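# Open the umbrella to its latch and leave it resting

## Task

Push the umbrella open far enough that its latch catches and holds it open, then leave it lying on the table supported by its handle and the rim of its canopy.

## Robot and tools

Robot: two six-joint arms, left_arm and right_arm, each with a parallel two-finger gripper. Calibrated bases in the scene frame: left_arm at (-0.011, +0.307, 0) m, quat_wxyz (+1.000, 0, 0, -0.013); right_arm at (+0.020, -0.273, 0) m, quat_wxyz (+0.999, 0, 0, +0.033).

Scene frame: origin at table-top height, halfway between the nominal bases. +x runs out over the table, +z is up, and left_arm is on the +y side. Image left and right do not follow the arm names. Gripper fingers point along the gripper's +z and close along its y. end_effector_position is the point between the pads, about 1 cm short of the fingertips. Printed hand positions can be off, more so at long reach.

Joint order for every row and every per-joint list: waist, shoulder, elbow, wrist pitch, wrist yaw, wrist roll. Stated ranges in rad: waist -2.618..3.054, shoulder 0..3.142, elbow 0..3.142, wrist pitch -1.571..1.571, wrist yaw -1.571..1.571, wrist roll -2.094..2.094. A joint's real end may sit up to 0.059 rad either side of these.

Row format, shared by execute_actions and move: one flat list of 14 numbers covering both arms. The first 7 are left_arm (6 joint numbers, then opening) and the last 7 are right_arm in the same layout. Send all 14 even if only one arm should move. Each number is in [-1, 1].
- Joint numbers are offsets, not poses. They count from the "Joint targets" line as it stood when the action or move began, not from the previous row. Scale per unit: 1.202 rad waist, 1.258 shoulder, 1.238 elbow, 2.073 wrist pitch, 2.022 wrist yaw and roll. Sending 0 for an arm's joints re-commands its current targets. Sending the same offset again moves the joint further.
- Opening is an absolute command: +1 fully open, -1 closed. Writing 0 is a real command, so resend an arm's current value if it should stay as it is.

execute_actions(actions, cameras): actions is a list of actions. Each action is a table of up to 15 rows, one row per 1/30 s step; a short table repeats its last row to fill 15 steps. An action is refused for both arms if it would push a joint more than 0.059 rad beyond its range, counted from the targets at its start. The whole call is refused if any action is malformed or the first one fails that check. An empty list just returns state and images. cameras: omitted, null or ["all"] gives all; [] gives none; an unknown name invalidates the call.

move(target, speed, blend, opening_speed, blocking, cameras): drives all joints together along paths to the given offsets. target is one 14-number row, or up to 15 rows that differ only in joint offsets. Every row counts from the same Joint targets, and the whole list shares a 10 s cap. speed is the top speed in rad/s of the joint with furthest to go: 0.01 to 2, default 0.5. Give one value, or one per target. blend (rad, for lists) rounds corners at intermediate targets. opening_speed (0.2 or more, per second on the -1..+1 scale) ramps the fingers; without it the opening is sent at the start. Paths last at least 0.5 s, do not avoid obstacles or the other arm, and the joints lag them. With blocking=false the result comes after about 0.5 s while the move continues; then use wait or stop before sending anything else. The "move:" line reports the ending: done, off_target (at rest but more than 0.035 rad off), moving, held or fault. It also shows limits=held if steps were withheld, and each arm's worst joint error. done does not mean nothing was touched.

wait(seconds 0-10): lets time pass with the last commands held; it returns early if a running move ends. stop(): brakes a running move. zoom_image(camera, region [x0,y0,x1,y1] in pixels, at most 504x504): a closer view of a camera's latest image. read_manual(section="licences"): licence texts only. finished_scene(scene): the first call asks you to check your work; a second call ends the scene for good and reports success.

Cameras: cam_high, cam_low, cam_left_wrist, cam_right_wrist, each 896x504.

Result lines:
- Joint positions and Joint velocities: per arm, the six joints (rad, rad/s), then the pad gap (m; 0.094 when fully open).
- Joint targets: the base for the next offsets.
- Tool commands: the present opening commands.
- grip_measured: finger opening on the command scale; it reads slightly wide when empty and narrower than a squeezed part.
- grip_effort_nm: gripper motor effort; negative means closing. It has an offset and is not a pad force.
- Joint torques: total drive output including the arm's weight, with per-arm offsets. Joints 1-3 wrap at ±28 N m.
- "joint sent to its limit": a joint was clamped at its end.
- "joint command not followed": the clearance check altered targets. It does not keep the two grippers apart.
- MOTOR HOT (75 °C): a warning. OVER-TEMPERATURE FAULT (90 °C): that arm folds and idles for the rest of the scene.

Motion limits: each step's target may lead the measured angle by at most 0.202 (waist), 0.258 (shoulder), 0.238 (elbow), 0.573 (wrist pitch), 0.522 (wrist yaw and roll) rad. Targets that would put the gripper more than 100 mm from its measured spot are scaled back, so large moves need several actions. Motion left unfinished at the end of an action must be commanded again. Very small turns may not start.

Gripping: each pad squeezes roughly 50-62 N. To grip lightly, command just below the reading at first touch; about 0.11 below it gives full force. To release, command well above grip_measured.

Avoid:
- dropping the umbrella or letting go of it while it is moving;
- slams, hard hits and heavy presses;
- contact or pressing between the two arms;
- anything leaving the table;
- arm stops;
- holding loads or stretching out for long, which heats the motors.
An arm blocked by an object keeps pushing. To end the push, command its targets back past its measured positions. Smooth, low-effort, quick motion is preferred.

Each tool is called after "Call:" in YAML: its name, and indented under it one key for each argument.

## Session

I'll start by looking at the scene.

Call:
execute_actions:
  actions: []

Scene clock: 0.00 s.
left_arm: end_effector_position=(+0.4009, +0.3124, +0.1153) grip_measured=+1.000 grip_effort_nm=n/a end_effector_quat_wxyz=(+0.594, -0.013, +0.802, +0.053) | right_arm: end_effector_position=(+0.4041, -0.2764, +0.0911) grip_measured=+1.000 grip_effort_nm=n/a end_effector_quat_wxyz=(+0.575, +0.048, +0.814, -0.071)
Joint names: [waist, shoulder, elbow, wrist pitch, wrist yaw, wrist roll]
Joint positions: left_arm=[-0.029 1.555 0.428 0.832 -0.154 0.026 0.094] | right_arm=[0.054 1.542 0.327 0.865 0.285 0.038 0.094]
Joint velocities: left_arm=[-0.002 -0.007 -0.002 -0.066 -0.037 -0.007 0] | right_arm=[0.002 -0.007 -0.022 -0.095 0.037 0.007 0]
Joint torques (N m): no reading
Motor temperatures (°C): left_arm=[34 36 40 34 32 32 30] | right_arm=[35 35 35 33 33 34 34]
Heat: left arm: 40 °C; right arm: 35 °C.
Joint targets: left_arm=[-0.029 1.552 0.431 0.824 -0.154 0.026] | right_arm=[0.054 1.537 0.332 0.864 0.287 0.038]
Tool commands: left_gripper/opening=+1.0 right_gripper/opening=+1.0

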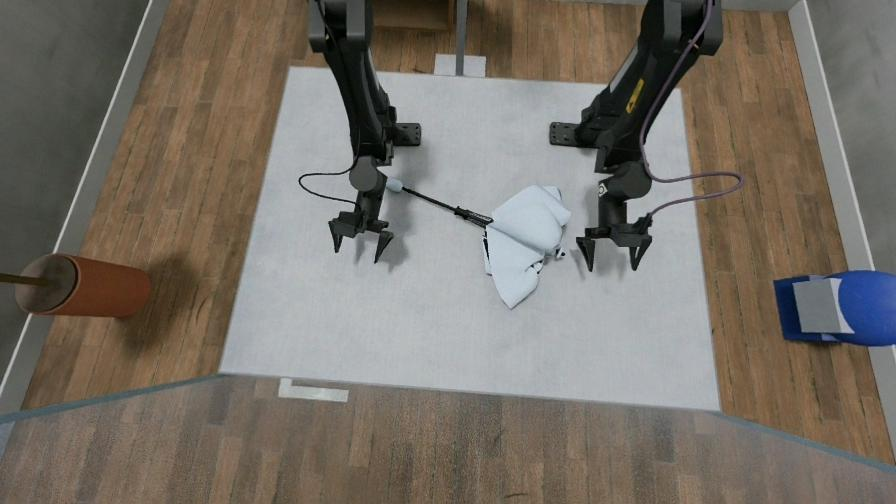

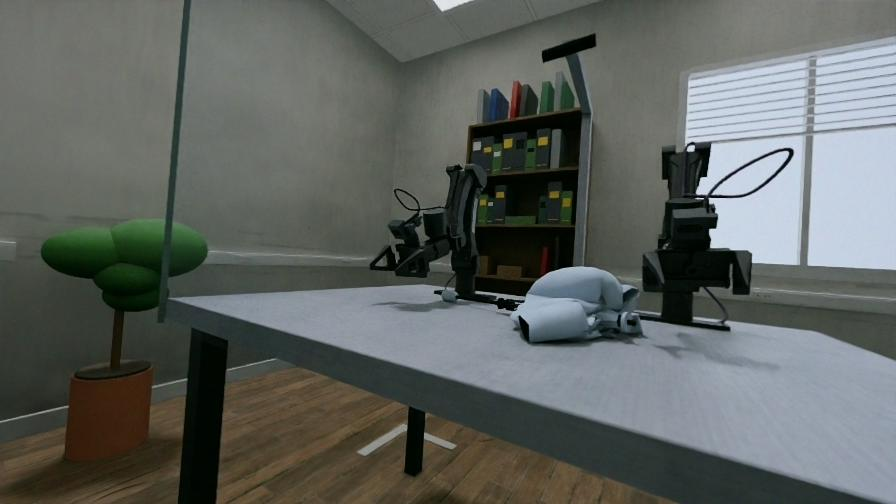

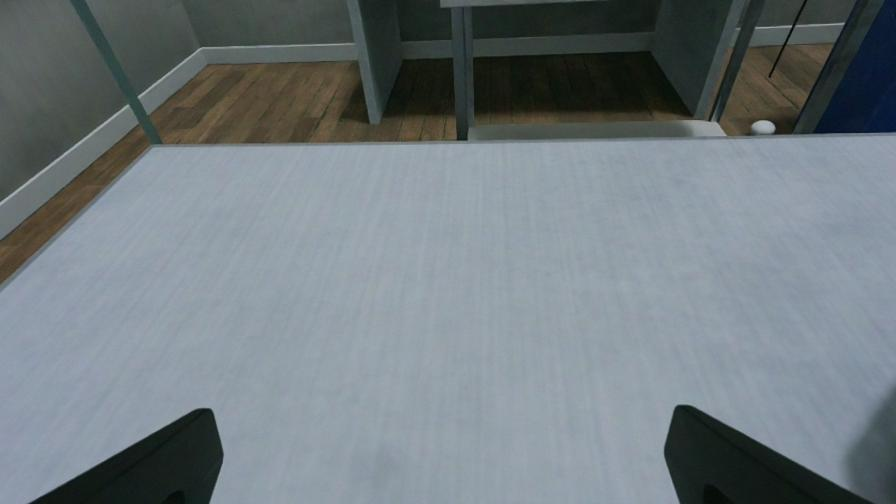

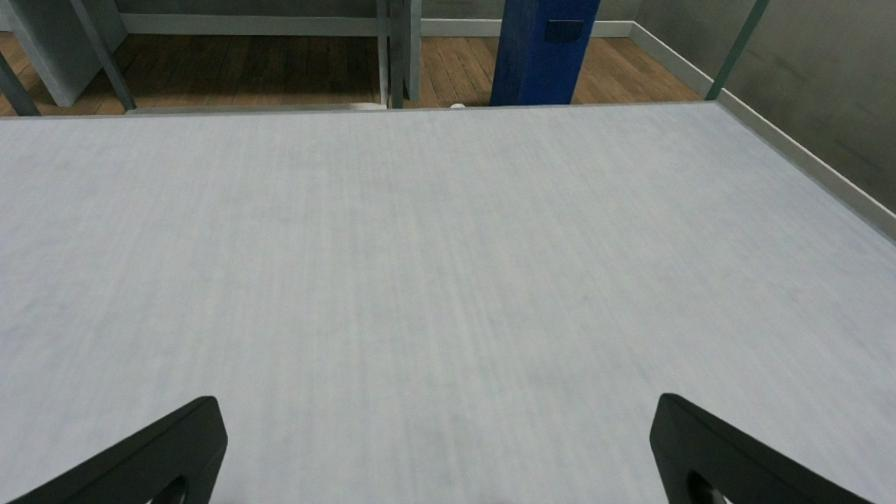

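Call:
zoom_image:
  camera: "cam_high"
  region: [340, 140, 620, 320]

Call:
zoom_image:
  camera: "cam_low"
  region: [420, 240, 680, 360]

Call:
zoom_image:
  camera: "cam_high"
  region: [440, 190, 500, 230]

Scaled by 1.800 from the camera's 896x504 image, which has a finer 1280x720 frame.

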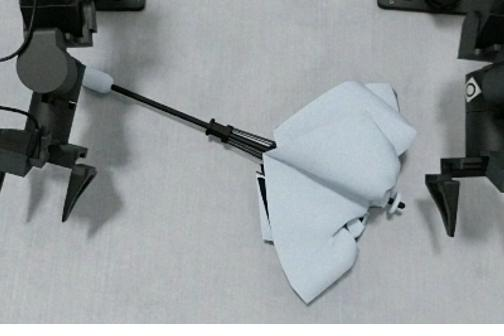

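Scaled by 1.938 from the camera's 896x504 image, which has a finer 1280x720 frame.

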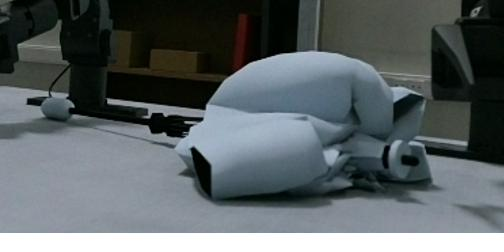

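Scaled by 8.400 from the camera's 896x504 image, which has a finer 1280x720 frame.

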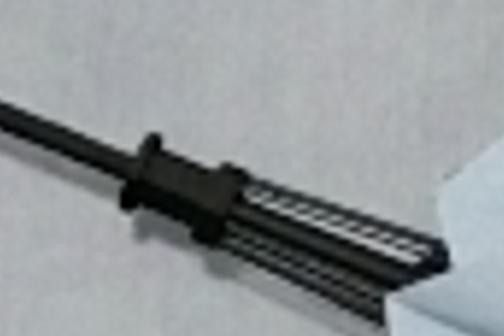

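Call:
move:
  target: [0,0,0,0,0,0,1,0.3062,-0.1804,0.4241,-0.7588,-0.3086,-0.3412,1]
  speed: 1.0

Scene clock: 20.00 s.
left_arm: end_effector_position=(+0.4009, +0.3124, +0.1153) grip_measured=+1.000 grip_effort_nm=-0.007 end_effector_quat_wxyz=(+0.594, -0.013, +0.802, +0.053) | right_arm: end_effector_position=(+0.2492, -0.0892, +0.0861) grip_measured=+1.000 grip_effort_nm=-0.042 end_effector_quat_wxyz=(+0.196, -0.542, +0.805, +0.140)
Joint names: [waist, shoulder, elbow, wrist pitch, wrist yaw, wrist roll]
Joint positions: left_arm=[-0.029 1.555 0.428 0.832 -0.154 0.026 0.094] | right_arm=[0.417 1.33 0.825 -0.691 -0.316 -0.64 0.094]
Joint velocities: left_arm=[-0.017 -0.012 0.007 0.066 0.037 0.037 0] | right_arm=[-0.002 0.002 -0.017 -0.081 -0.022 -0.022 0]
Joint torques (N m): left_arm=[0.03 -5.01 5.9 2.32 -0.06 0.03] | right_arm=[0.47 -5.52 9.77 0.83 -0.42 -0.1]
Motor temperatures (°C): left_arm=[34 36 41 38 32 32 30] | right_arm=[35 36 36 36 33 34 34]
Heat: left arm: 41 °C; right arm: 36 °C.
Joint targets: left_arm=[-0.029 1.552 0.431 0.824 -0.154 0.026] | right_arm=[0.422 1.309 0.857 -0.709 -0.336 -0.652]
move: done

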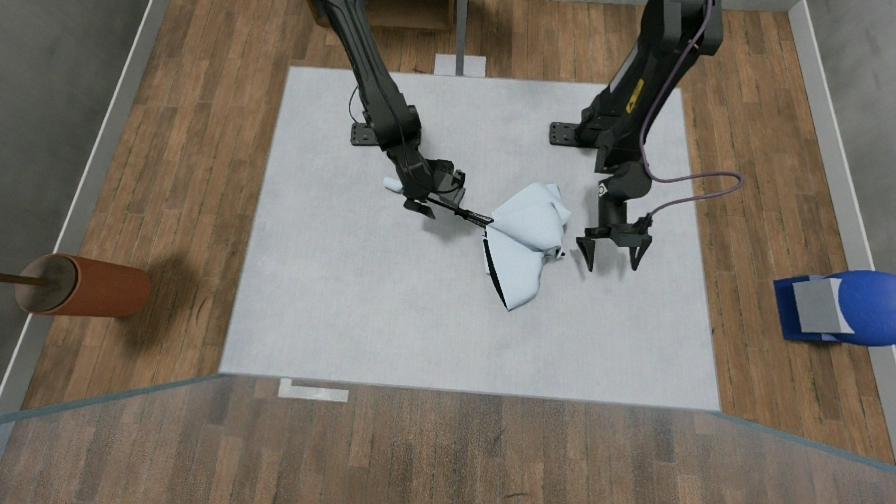

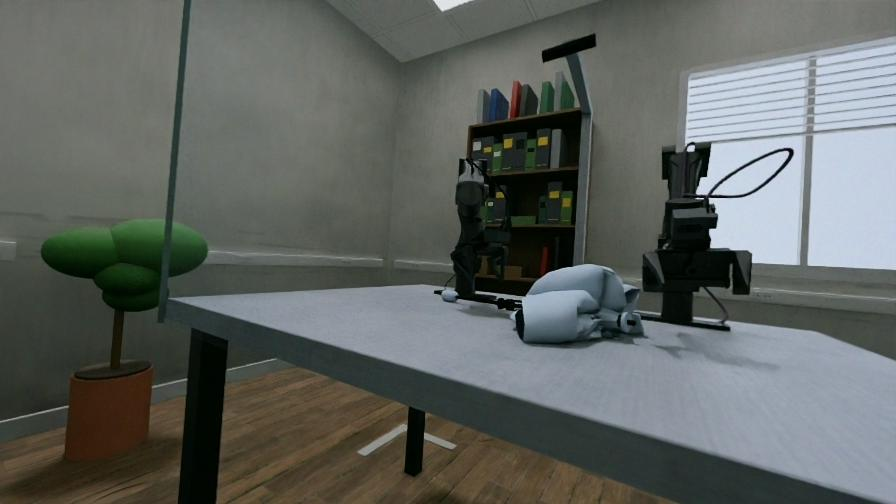

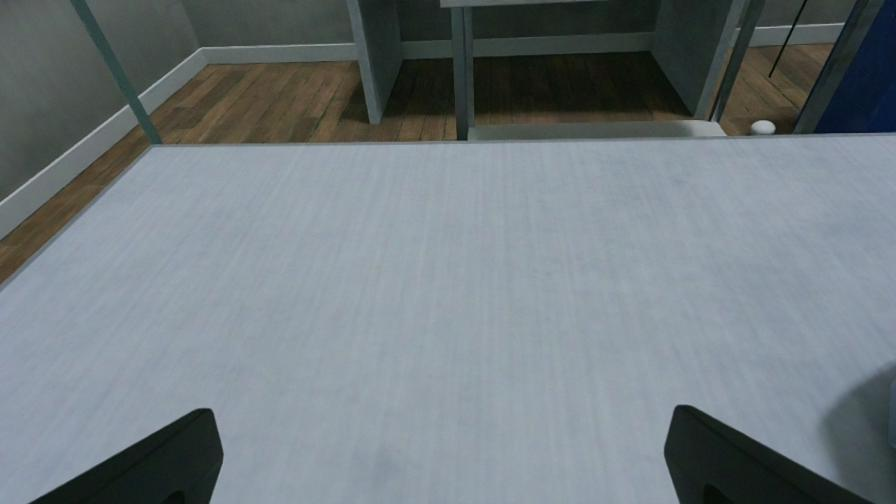

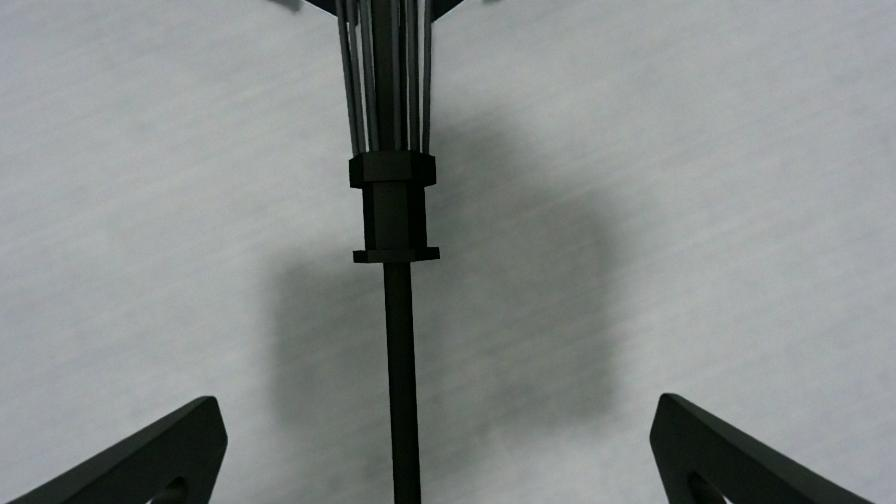

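Call:
zoom_image:
  camera: "cam_high"
  region: [440, 170, 600, 320]

Call:
zoom_image:
  camera: "cam_low"
  region: [500, 250, 660, 350]

Scaled by 3.150 from the camera's 896x504 image, which has a finer 1280x720 frame.

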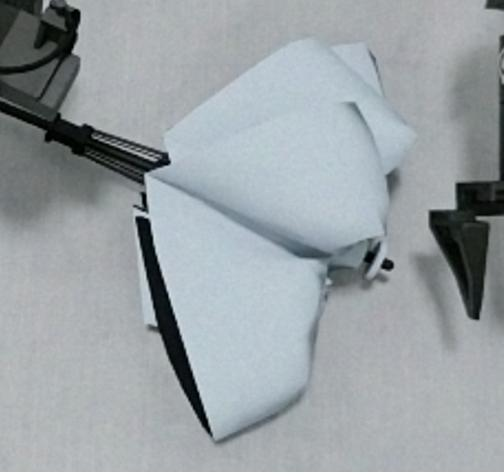

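Scaled by 3.150 from the camera's 896x504 image, which has a finer 1280x720 frame.

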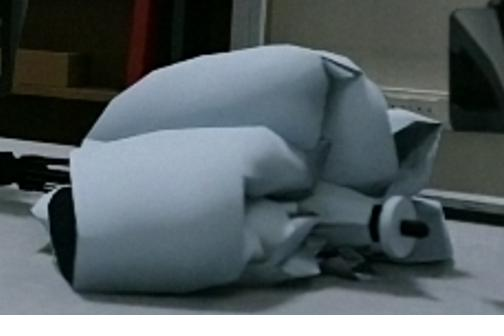

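Call:
move:
  target: [0,0,0,0,0,0,1,-0.5666,-0.2099,-0.1244,-0.2267,-0.005,-0.3813,1]
  speed: 0.8
  cameras: ["cam_high","cam_right_wrist"]

Scene clock: 59.17 s.
left_arm: end_effector_position=(+0.4009, +0.3124, +0.1153) grip_measured=+1.000 grip_effort_nm=-0.002 end_effector_quat_wxyz=(+0.594, -0.013, +0.802, +0.053) | right_arm: end_effector_position=(+0.1882, -0.2464, +0.0859) grip_measured=+1.000 grip_effort_nm=-0.046 end_effector_quat_wxyz=(+0.141, -0.571, +0.804, +0.085)
Joint names: [waist, shoulder, elbow, wrist pitch, wrist yaw, wrist roll]
Joint positions: left_arm=[-0.029 1.555 0.428 0.832 -0.154 0.026 0.094] | right_arm=[-0.254 1.06 0.723 -1.157 -0.323 -1.411 0.094]
Joint velocities: left_arm=[0.002 0.002 -0.002 -0.037 -0.081 -0.007 0] | right_arm=[0.002 -0.002 0.007 0.051 -0.066 -0.066 0]
Joint torques (N m): left_arm=[0.03 -5.01 5.93 2.32 -0.06 0.04] | right_arm=[-0.55 -2.63 4.96 0.32 -0.46 -0.11]
Motor temperatures (°C): left_arm=[34 36 41 40 32 32 30] | right_arm=[35 36 38 35 33 34 34]
Heat: left arm: 41 °C; right arm: 38 °C.
Joint targets: left_arm=[-0.029 1.552 0.431 0.824 -0.154 0.026] | right_arm=[-0.259 1.046 0.703 -1.179 -0.347 -1.423]
move: done
Images, in order (width x height): cam_high 896x504, cam_right_wrist 896x504.

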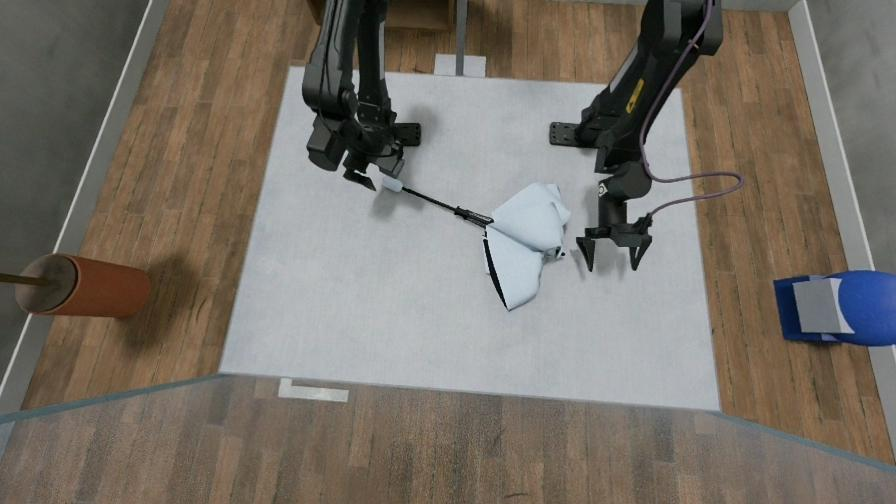

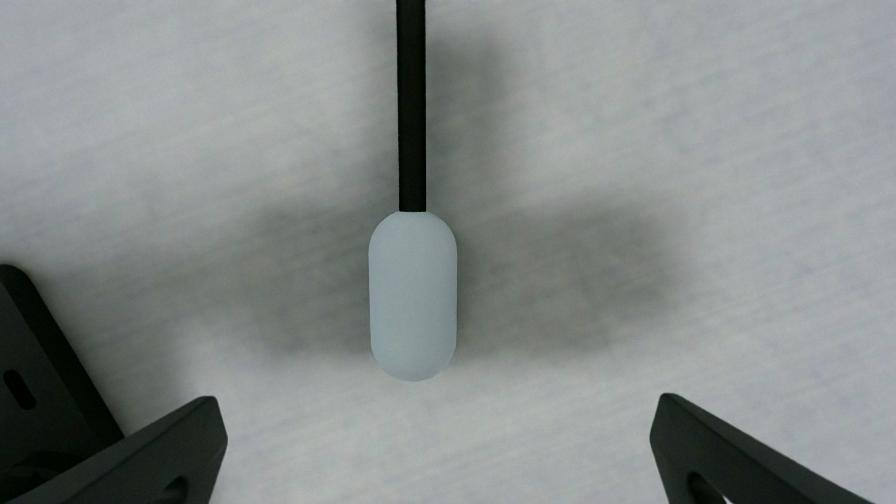

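Call:
move:
  target: [0,0,0,0,0,0,1,0.0907,0.0747,-0.1922,0.178,0.001,0.0608,1]
  speed: 0.4
  cameras: ["cam_right_wrist"]

Scene clock: 76.53 s.
left_arm: end_effector_position=(+0.4009, +0.3124, +0.1153) grip_measured=+1.000 grip_effort_nm=-0.012 end_effector_quat_wxyz=(+0.594, -0.013, +0.802, +0.053) | right_arm: end_effector_position=(+0.1869, -0.2302, +0.0189) grip_measured=+1.000 grip_effort_nm=-0.051 end_effector_quat_wxyz=(+0.140, -0.572, +0.803, +0.093)
Joint names: [waist, shoulder, elbow, wrist pitch, wrist yaw, wrist roll]
Joint positions: left_arm=[-0.029 1.555 0.428 0.832 -0.154 0.026 0.094] | right_arm=[-0.156 1.134 0.483 -0.824 -0.324 -1.311 0.094]
Joint velocities: left_arm=[0.002 -0.002 -0.012 0.037 0.022 0.022 0] | right_arm=[-0.012 0.002 0.007 0.037 -0.007 -0.051 0]
Joint torques (N m): left_arm=[0.05 -5.01 5.9 2.32 -0.05 0.04] | right_arm=[0.58 -1.35 4.72 0.68 -0.42 0.13]
Motor temperatures (°C): left_arm=[34 36 41 41 32 32 30] | right_arm=[35 35 37 34 33 34 34]
Heat: left arm: 41 °C; right arm: 37 °C.
Joint targets: left_arm=[-0.029 1.552 0.431 0.824 -0.154 0.026] | right_arm=[-0.150 1.139 0.465 -0.810 -0.344 -1.299]
move: done
Images, in order (width x height): cam_right_wrist 896x504.

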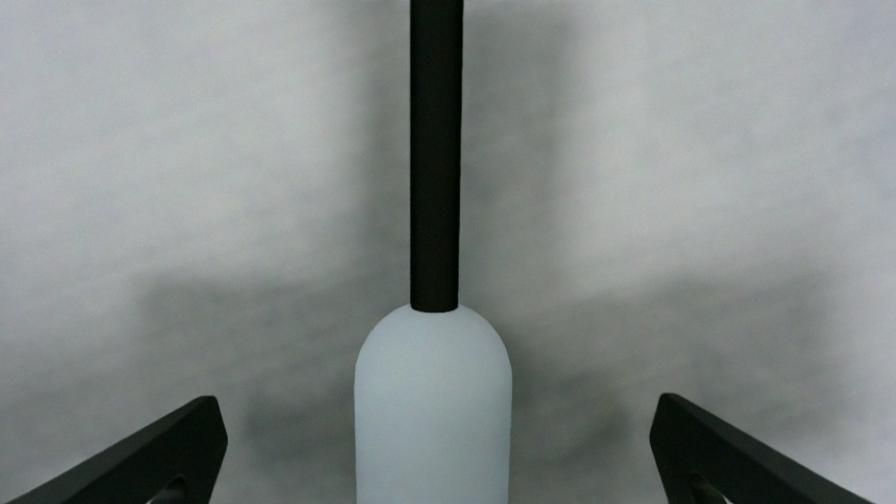

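Call:
move:
  target: [0,0,0,0,0,0,1,0,0,0,0,0,0,-0.5]
  opening_speed: 1.2
  cameras: ["cam_right_wrist"]

Scene clock: 81.83 s.
left_arm: end_effector_position=(+0.4009, +0.3124, +0.1153) grip_measured=+1.000 grip_effort_nm=-0.007 end_effector_quat_wxyz=(+0.594, -0.013, +0.802, +0.053) | right_arm: end_effector_position=(+0.1872, -0.2302, +0.0189) grip_measured=-0.384 grip_effort_nm=-1.057 end_effector_quat_wxyz=(+0.140, -0.571, +0.804, +0.092)
Joint names: [waist, shoulder, elbow, wrist pitch, wrist yaw, wrist roll]
Joint positions: left_arm=[-0.029 1.555 0.428 0.832 -0.154 0.026 0.094] | right_arm=[-0.156 1.134 0.483 -0.823 -0.324 -1.309 0.029]
Joint velocities: left_arm=[-0.012 -0.002 0.002 -0.007 -0.007 0.007 0] | right_arm=[0.007 0.012 -0.037 -0.022 -0.022 0.022 0]
Joint torques (N m): left_arm=[0.03 -5.01 5.91 2.32 -0.05 0.04] | right_arm=[0.54 -1.36 4.75 0.68 -0.42 0.12]
Motor temperatures (°C): left_arm=[34 36 41 42 32 32 30] | right_arm=[35 35 36 34 33 34 34]
Heat: left arm: 42 °C; right arm: 36 °C.
Joint targets: left_arm=[-0.029 1.552 0.431 0.824 -0.154 0.026] | right_arm=[-0.150 1.139 0.465 -0.810 -0.344 -1.300]
move: done
Images, in order (width x height): cam_right_wrist 896x504.

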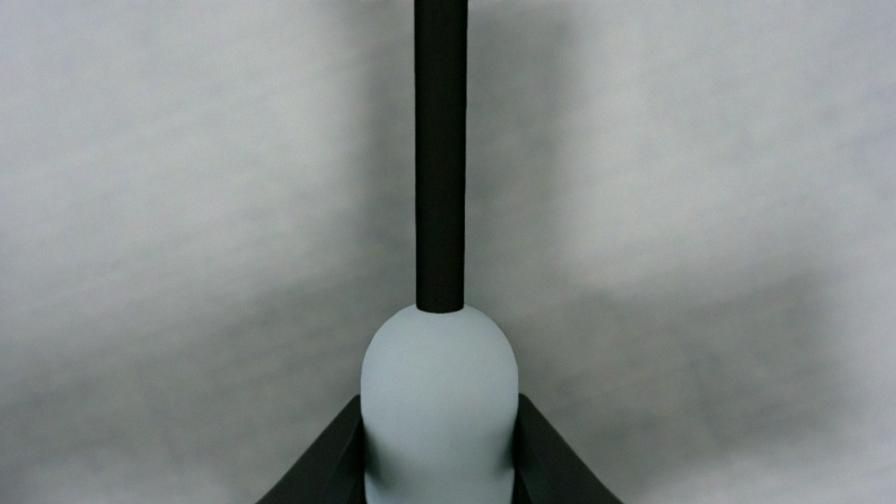

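Call:
move:
  target: [0,0,0,0,0,0,1,0.0166,-0.0533,0.1898,-0.1413,0.004,0.0064,-0.6]
  speed: 0.3
  cameras: ["cam_high","cam_low","cam_right_wrist"]

Scene clock: 107.90 s.
left_arm: end_effector_position=(+0.4009, +0.3124, +0.1153) grip_measured=+1.000 grip_effort_nm=-0.007 end_effector_quat_wxyz=(+0.594, -0.013, +0.802, +0.053) | right_arm: end_effector_position=(+0.1809, -0.2330, +0.0644) grip_measured=-0.384 grip_effort_nm=-1.067 end_effector_quat_wxyz=(+0.108, -0.571, +0.808, +0.096)
Joint names: [waist, shoulder, elbow, wrist pitch, wrist yaw, wrist roll]
Joint positions: left_arm=[-0.029 1.555 0.428 0.832 -0.154 0.026 0.094] | right_arm=[-0.136 1.092 0.662 -1.093 -0.286 -1.292 0.029]
Joint velocities: left_arm=[-0.007 0.007 -0.017 -0.051 -0.066 -0.051 0] | right_arm=[0.012 0.002 -0.007 0.037 0.022 -0.037 0.001]
Joint torques (N m): left_arm=[0.05 -5.01 5.91 2.32 -0.06 0.04] | right_arm=[0.64 -3.22 9.89 0.37 -0.73 0.07]
Motor temperatures (°C): left_arm=[34 36 41 43 32 32 30] | right_arm=[35 35 36 34 33 34 35]
Heat: left arm: 43 °C; right arm: 36 °C.
Joint targets: left_arm=[-0.029 1.552 0.431 0.824 -0.154 0.026] | right_arm=[-0.130 1.072 0.701 -1.103 -0.337 -1.287]
move: off_target (right_arm); right_arm: the wrist yaw is farthest, 0.050 rad from its target
Images, in order (width x height): cam_high 896x504, cam_low 896x504, cam_right_wrist 896x504.

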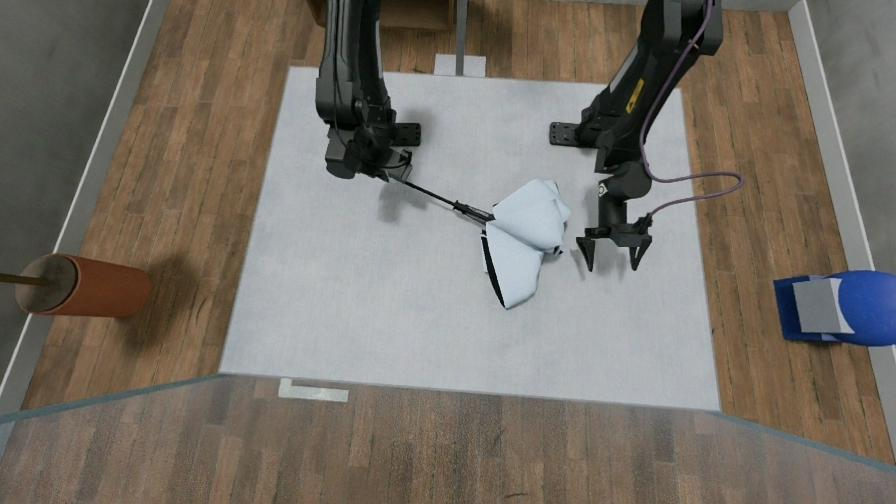

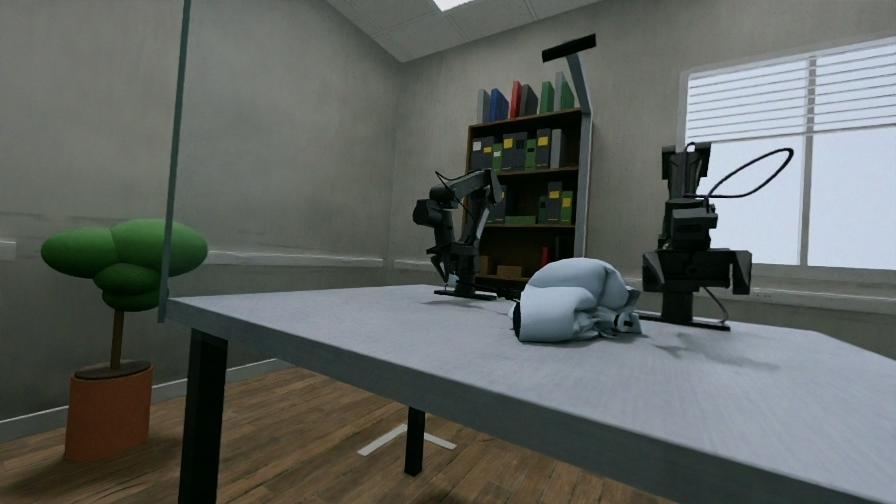

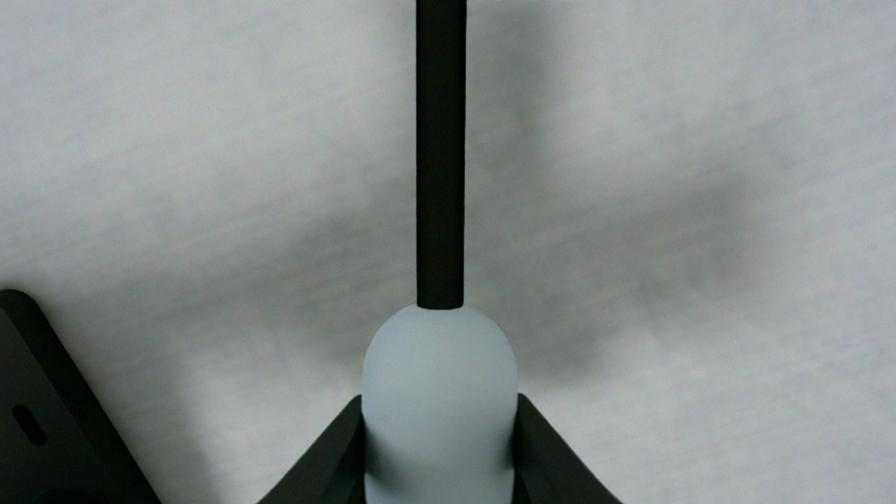

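Call:
zoom_image:
  camera: "cam_low"
  region: [420, 240, 660, 360]

Scaled by 2.100 from the camera's 896x504 image, which has a finer 1280x720 frame.

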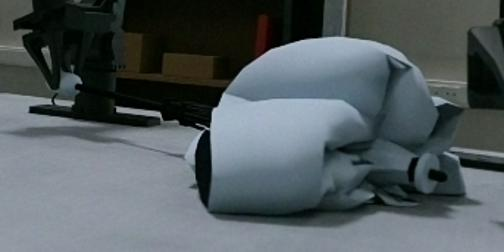

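Call:
move:
  target:
    - [-0.0591,-0.2798,0.3788,-0.3975,-0.0227,0.2344,1,0,0,0,0,0,0,-0.6]
    - [-0.3502,-0.2798,0.4192,-0.3975,-0.0722,0.5806,1,0.0948,0.2464,0.1607,0.1182,0.0257,0.1751,-0.6]
  speed: [1.2, 0.35]

Scene clock: 126.53 s.
left_arm: end_effector_position=(+0.3786, +0.1679, +0.2891) grip_measured=+1.000 grip_effort_nm=-0.007 end_effector_quat_wxyz=(+0.518, +0.524, +0.594, +0.323) | right_arm: end_effector_position=(+0.2630, -0.2170, +0.0670) grip_measured=-0.384 grip_effort_nm=-1.067 end_effector_quat_wxyz=(+0.116, -0.480, +0.866, +0.081)
Joint names: [waist, shoulder, elbow, wrist pitch, wrist yaw, wrist roll]
Joint positions: left_arm=[-0.444 1.207 0.92 0.017 -0.294 1.2 0.094] | right_arm=[-0.021 1.377 0.855 -0.91 -0.25 -0.95 0.029]
Joint velocities: left_arm=[0.007 0.012 0.022 0.081 -0.066 -0.007 0] | right_arm=[-0.007 0.007 0.002 0.007 -0.051 0.007 0.001]
Joint torques (N m): left_arm=[-0.49 -4.27 10.33 2.22 -0.11 0.05] | right_arm=[0.44 -3.56 10.4 1.11 -0.53 0.16]
Motor temperatures (°C): left_arm=[34 36 42 44 32 32 30] | right_arm=[35 35 37 34 33 34 35]
Heat: left arm: 44 °C; right arm: 37 °C.
Joint targets: left_arm=[-0.450 1.201 0.950 0.000 -0.300 1.200] | right_arm=[-0.016 1.382 0.899 -0.858 -0.285 -0.933]
move: off_target (right_arm); right_arm: the wrist pitch is farthest, 0.052 rad from its target

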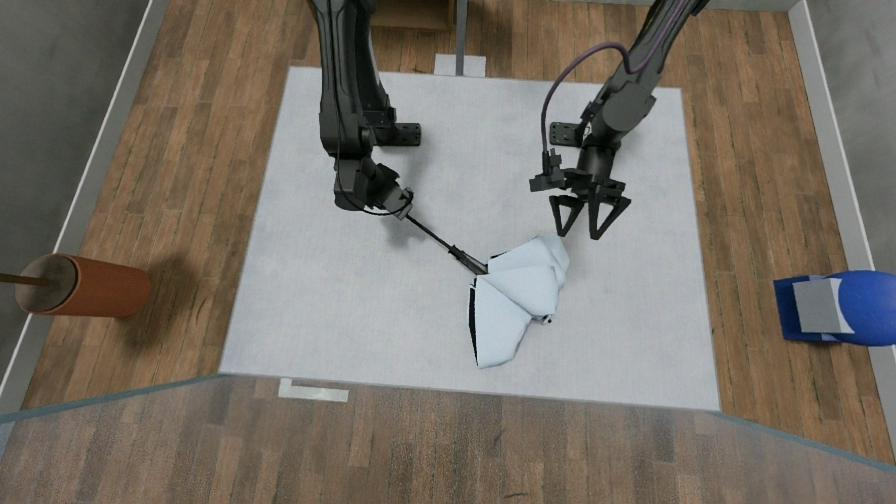

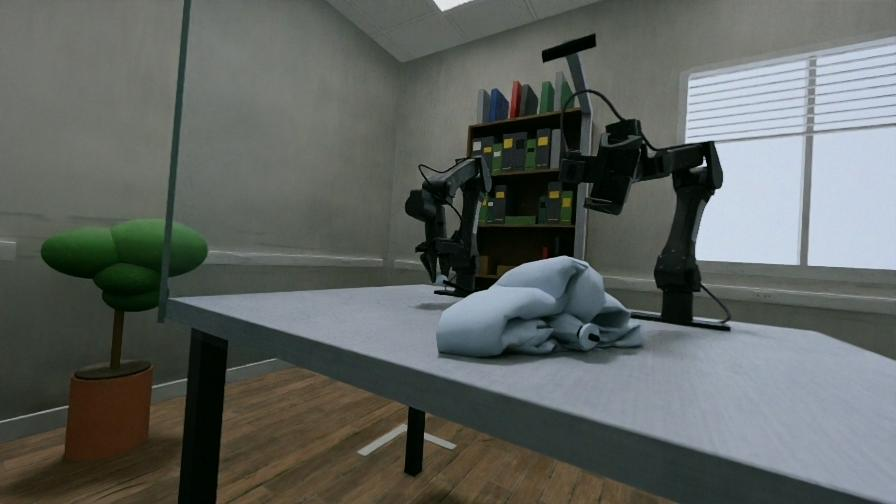

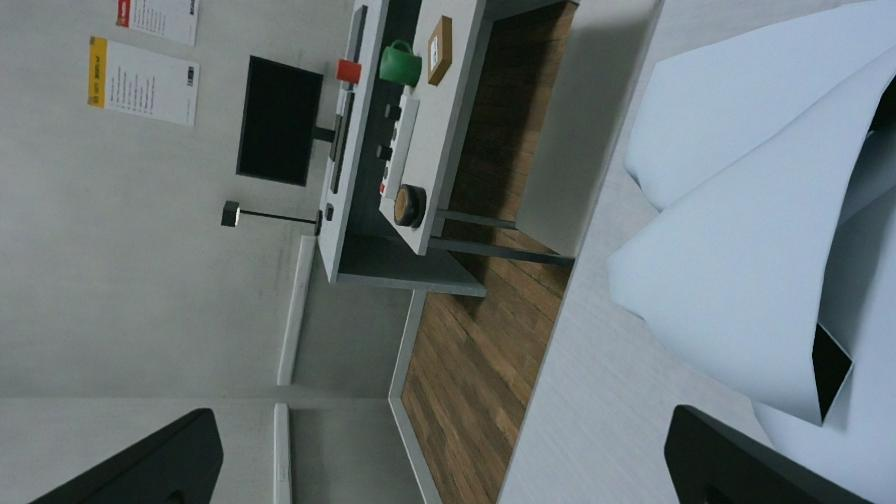

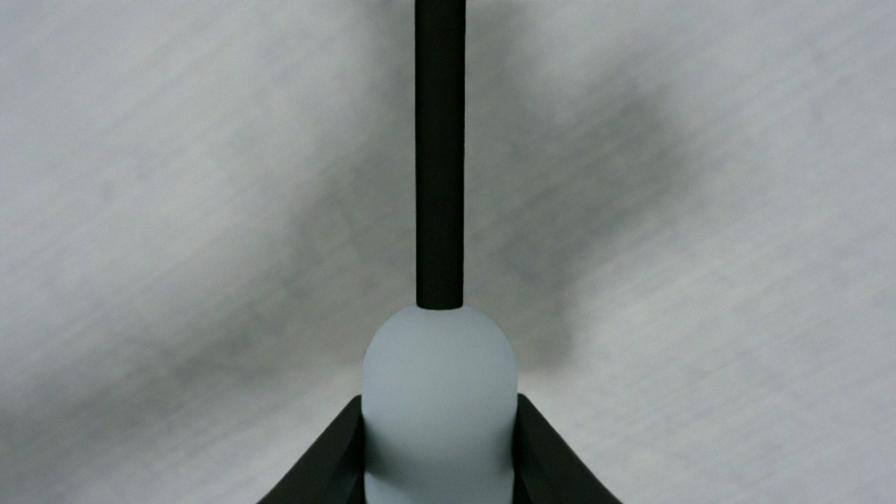

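Call:
execute_actions:
  actions: []
  cameras: ["cam_high", "cam_left_wrist"]

Scene clock: 144.17 s.
left_arm: end_effector_position=(+0.3787, +0.1680, +0.2891) grip_measured=+1.000 grip_effort_nm=-0.012 end_effector_quat_wxyz=(+0.517, +0.524, +0.594, +0.323) | right_arm: end_effector_position=(+0.2638, -0.2174, +0.0670) grip_measured=-0.384 grip_effort_nm=-1.057 end_effector_quat_wxyz=(+0.117, -0.478, +0.867, +0.080)
Joint names: [waist, shoulder, elbow, wrist pitch, wrist yaw, wrist roll]
Joint positions: left_arm=[-0.444 1.207 0.92 0.017 -0.295 1.201 0.094] | right_arm=[-0.021 1.377 0.855 -0.907 -0.247 -0.945 0.029]
Joint velocities: left_arm=[0.002 -0.012 0.007 -0.022 0.007 -0.022 0] | right_arm=[0.002 -0.017 -0.007 0.051 -0.037 0.022 0]
Joint torques (N m): left_arm=[-0.47 -4.29 10.32 2.21 -0.12 0.04] | right_arm=[0.43 -3.52 10.4 1.08 -0.56 0.15]
Motor temperatures (°C): left_arm=[34 36 42 46 32 32 30] | right_arm=[35 35 38 34 33 34 36]
Heat: left arm: 46 °C; right arm: 38 °C.
Joint targets: left_arm=[-0.450 1.201 0.950 0.000 -0.300 1.200] | right_arm=[-0.016 1.382 0.899 -0.858 -0.284 -0.933]
Tool commands: left_gripper/opening=+1.0 right_gripper/opening=-0.6
Images, in order (width x height): cam_high 896x504, cam_left_wrist 896x504.

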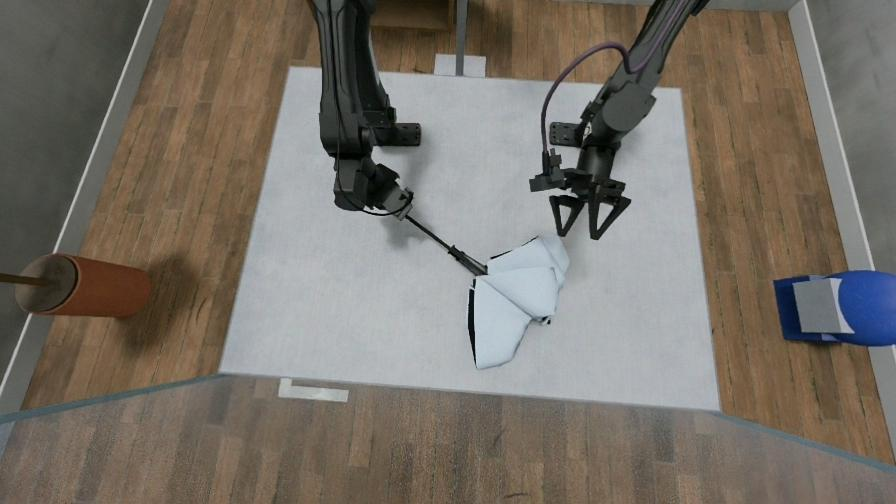

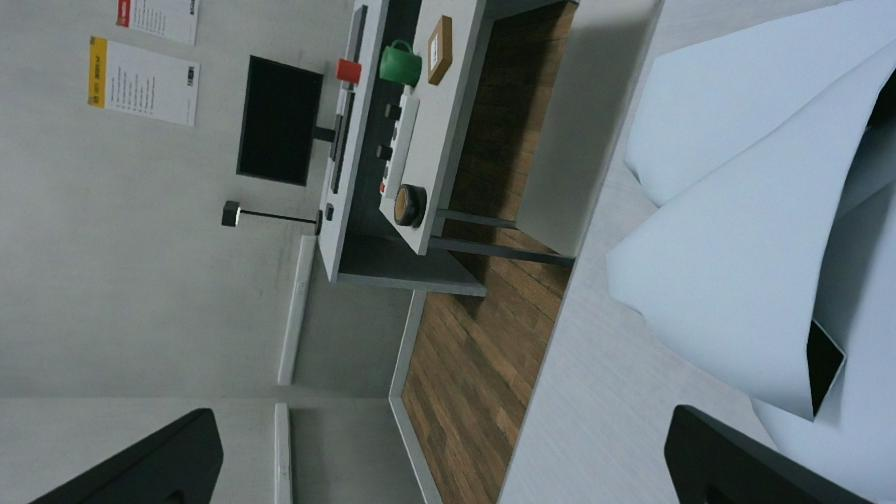

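Call:
zoom_image:
  camera: "cam_high"
  region: [380, 180, 600, 380]

Scaled by 2.291 from the camera's 896x504 image, which has a finer 1280x720 frame.

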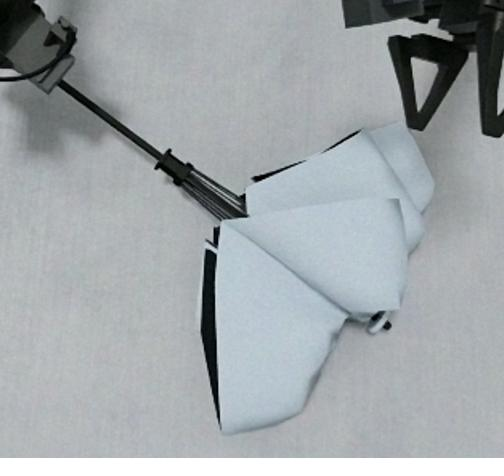

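Call:
move:
  target: [0,0,0,0,0,0,1,0.049,-0.054,-0.038,0.038,0.0524,0.206,-0.6]
  speed: 0.25
  cameras: ["cam_high", "cam_right_wrist"]

Scene clock: 161.37 s.
left_arm: end_effector_position=(+0.3787, +0.1680, +0.2891) grip_measured=+1.000 grip_effort_nm=-0.002 end_effector_quat_wxyz=(+0.517, +0.524, +0.594, +0.323) | right_arm: end_effector_position=(+0.2767, -0.2163, +0.0728) grip_measured=-0.384 grip_effort_nm=-1.053 end_effector_quat_wxyz=(+0.126, -0.319, +0.938, +0.055)
Joint names: [waist, shoulder, elbow, wrist pitch, wrist yaw, wrist roll]
Joint positions: left_arm=[-0.444 1.207 0.92 0.017 -0.295 1.201 0.094] | right_arm=[0.038 1.35 0.855 -0.851 -0.163 -0.534 0.029]
Joint velocities: left_arm=[0.002 -0.007 -0.012 0.007 0.051 -0.037 0] | right_arm=[-0.017 -0.012 -0.027 0.007 0.007 0.022 0]
Joint torques (N m): left_arm=[-0.5 -4.27 10.33 2.21 -0.11 0.03] | right_arm=[0.49 -6.71 6.42 1.42 -0.27 0.2]
Motor temperatures (°C): left_arm=[34 36 42 47 32 32 30] | right_arm=[35 36 39 35 33 34 36]
Heat: left arm: 47 °C; right arm: 39 °C.
Joint targets: left_arm=[-0.450 1.201 0.950 0.000 -0.300 1.200] | right_arm=[0.042 1.314 0.852 -0.779 -0.178 -0.516]
move: off_target (right_arm); right_arm: the wrist pitch is farthest, 0.072 rad from its target
Images, in order (width x height): cam_high 896x504, cam_right_wrist 896x504.

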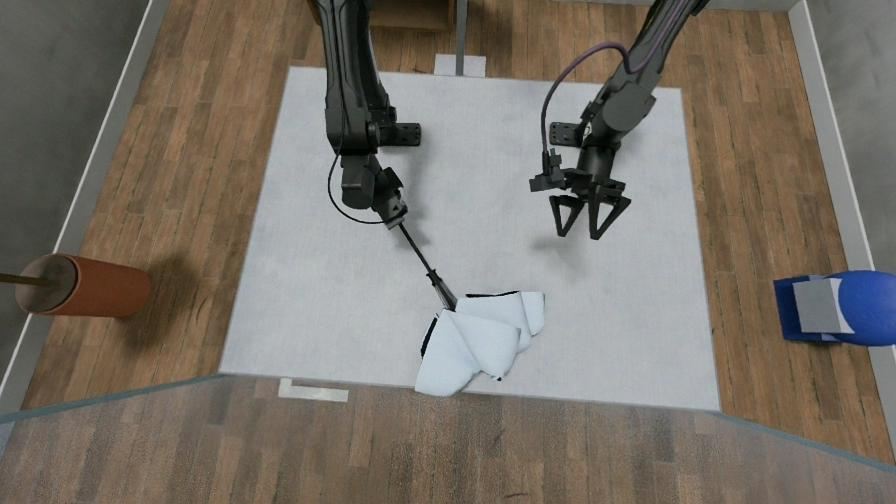

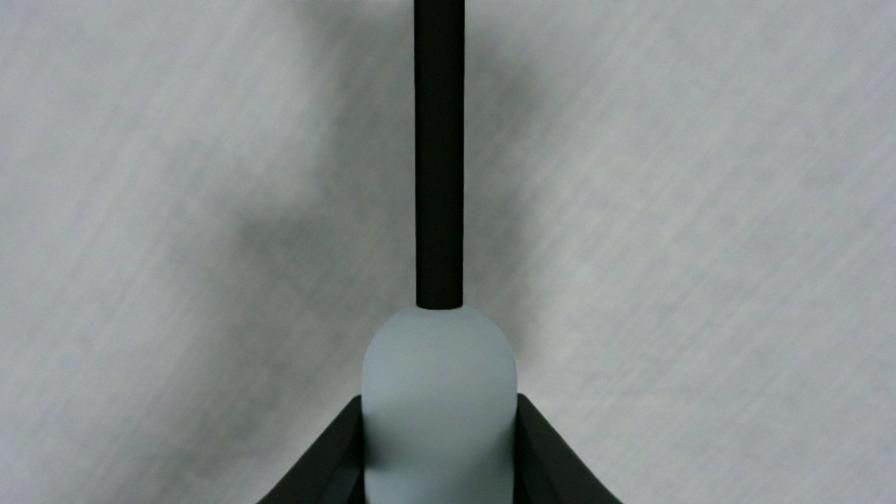

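Call:
zoom_image:
  camera: "cam_high"
  region: [370, 200, 570, 400]

Call:
zoom_image:
  camera: "cam_high"
  region: [410, 250, 470, 320]

Scaled by 2.520 from the camera's 896x504 image, which has a finer 1280x720 frame.

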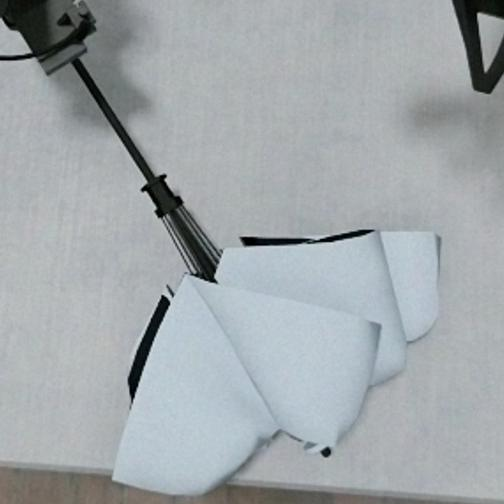

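Scaled by 7.200 from the camera's 896x504 image, which has a finer 1280x720 frame.

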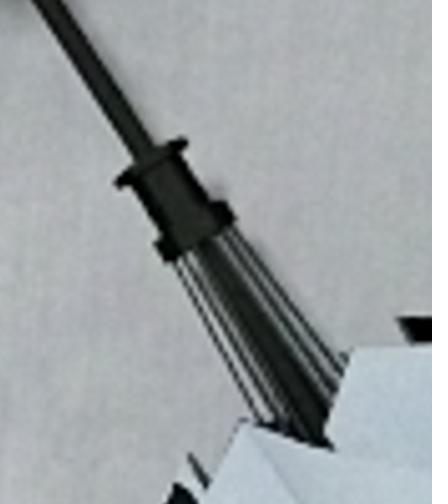

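Call:
move:
  target: [-0.237,0.4897,0.150,0.041,0.1137,0.189,0.35,0,0,0,0,0,0,-0.6]
  speed: 0.7
  cameras: ["cam_high", "cam_left_wrist", "cam_low"]

Scene clock: 178.80 s.
left_arm: end_effector_position=(+0.3696, -0.0348, +0.1220) grip_measured=+0.351 grip_effort_nm=-0.081 end_effector_quat_wxyz=(+0.409, +0.809, +0.362, +0.217) | right_arm: end_effector_position=(+0.2775, -0.2167, +0.0728) grip_measured=-0.384 grip_effort_nm=-1.057 end_effector_quat_wxyz=(+0.127, -0.317, +0.938, +0.053)
Joint names: [waist, shoulder, elbow, wrist pitch, wrist yaw, wrist roll]
Joint positions: left_arm=[-0.735 1.806 1.11 0.086 -0.081 1.582 0.063] | right_arm=[0.038 1.35 0.855 -0.849 -0.159 -0.53 0.029]
Joint velocities: left_arm=[-0.002 0.012 0.007 -0.051 -0.022 -0.037 -0.001] | right_arm=[-0.002 -0.012 -0.002 0.007 0.051 0.007 -0.001]
Joint torques (N m): left_arm=[0.09 -7.31 9.21 2.18 0.06 0.05] | right_arm=[0.46 -6.69 6.39 1.43 -0.29 0.15]
Motor temperatures (°C): left_arm=[34 36 42 48 32 32 30] | right_arm=[35 36 38 36 33 34 36]
Heat: left arm: 48 °C; right arm: 38 °C.
Joint targets: left_arm=[-0.735 1.816 1.135 0.084 -0.070 1.582] | right_arm=[0.042 1.314 0.852 -0.779 -0.179 -0.516]
move: off_target (right_arm); right_arm: the wrist pitch is farthest, 0.070 rad from its target
Images, in order (width x height): cam_high 896x504, cam_low 896x504, cam_left_wrist 896x504.

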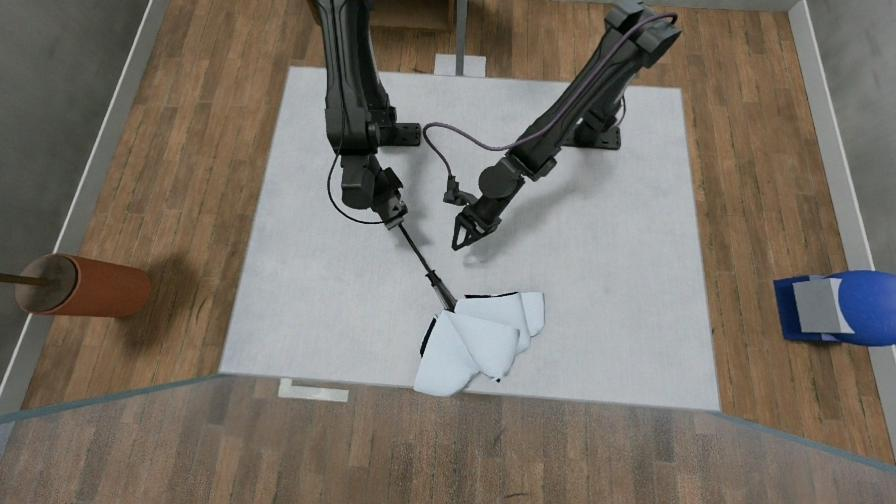

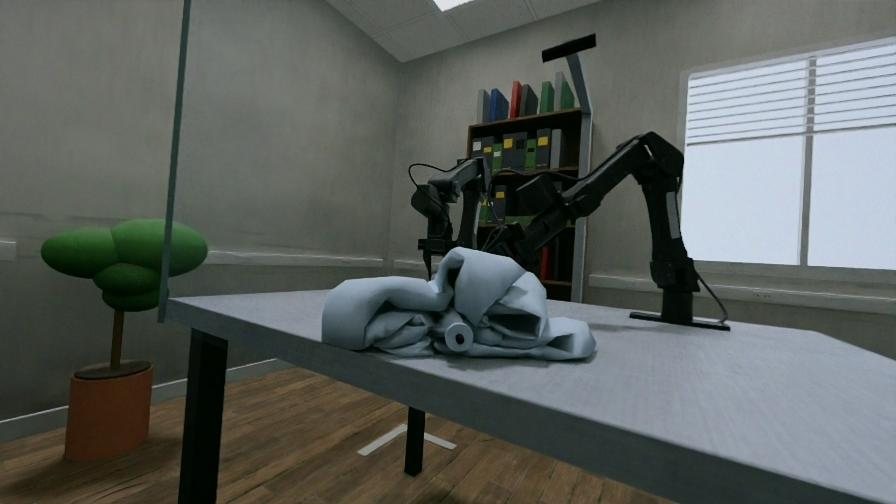

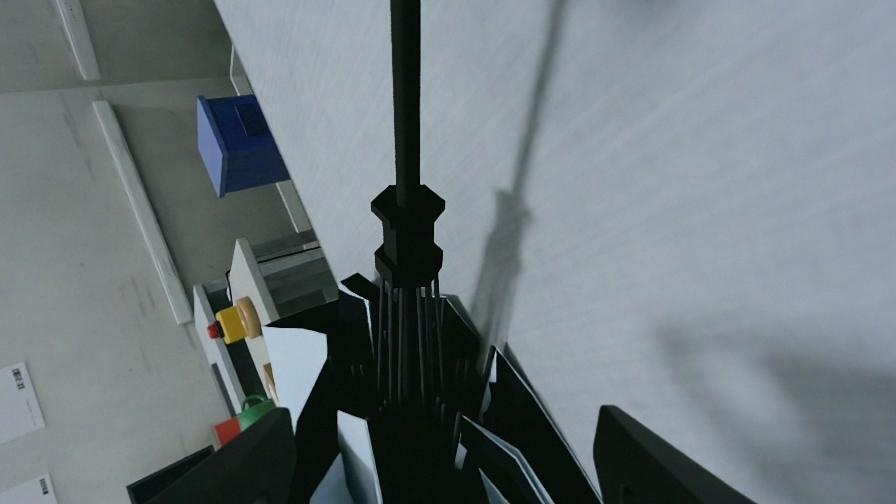

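Call:
zoom_image:
  camera: "cam_left_wrist"
  region: [340, 150, 480, 320]

Scaled by 2.965 from the camera's 896x504 image, which has a finer 1280x720 frame.

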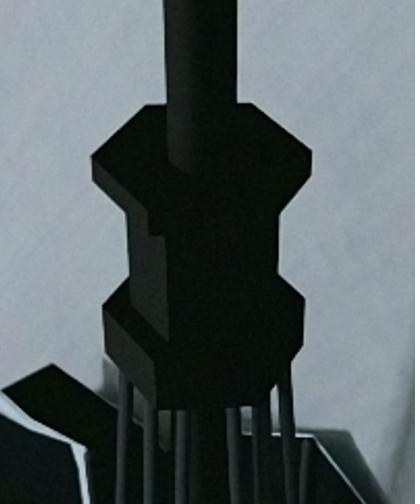

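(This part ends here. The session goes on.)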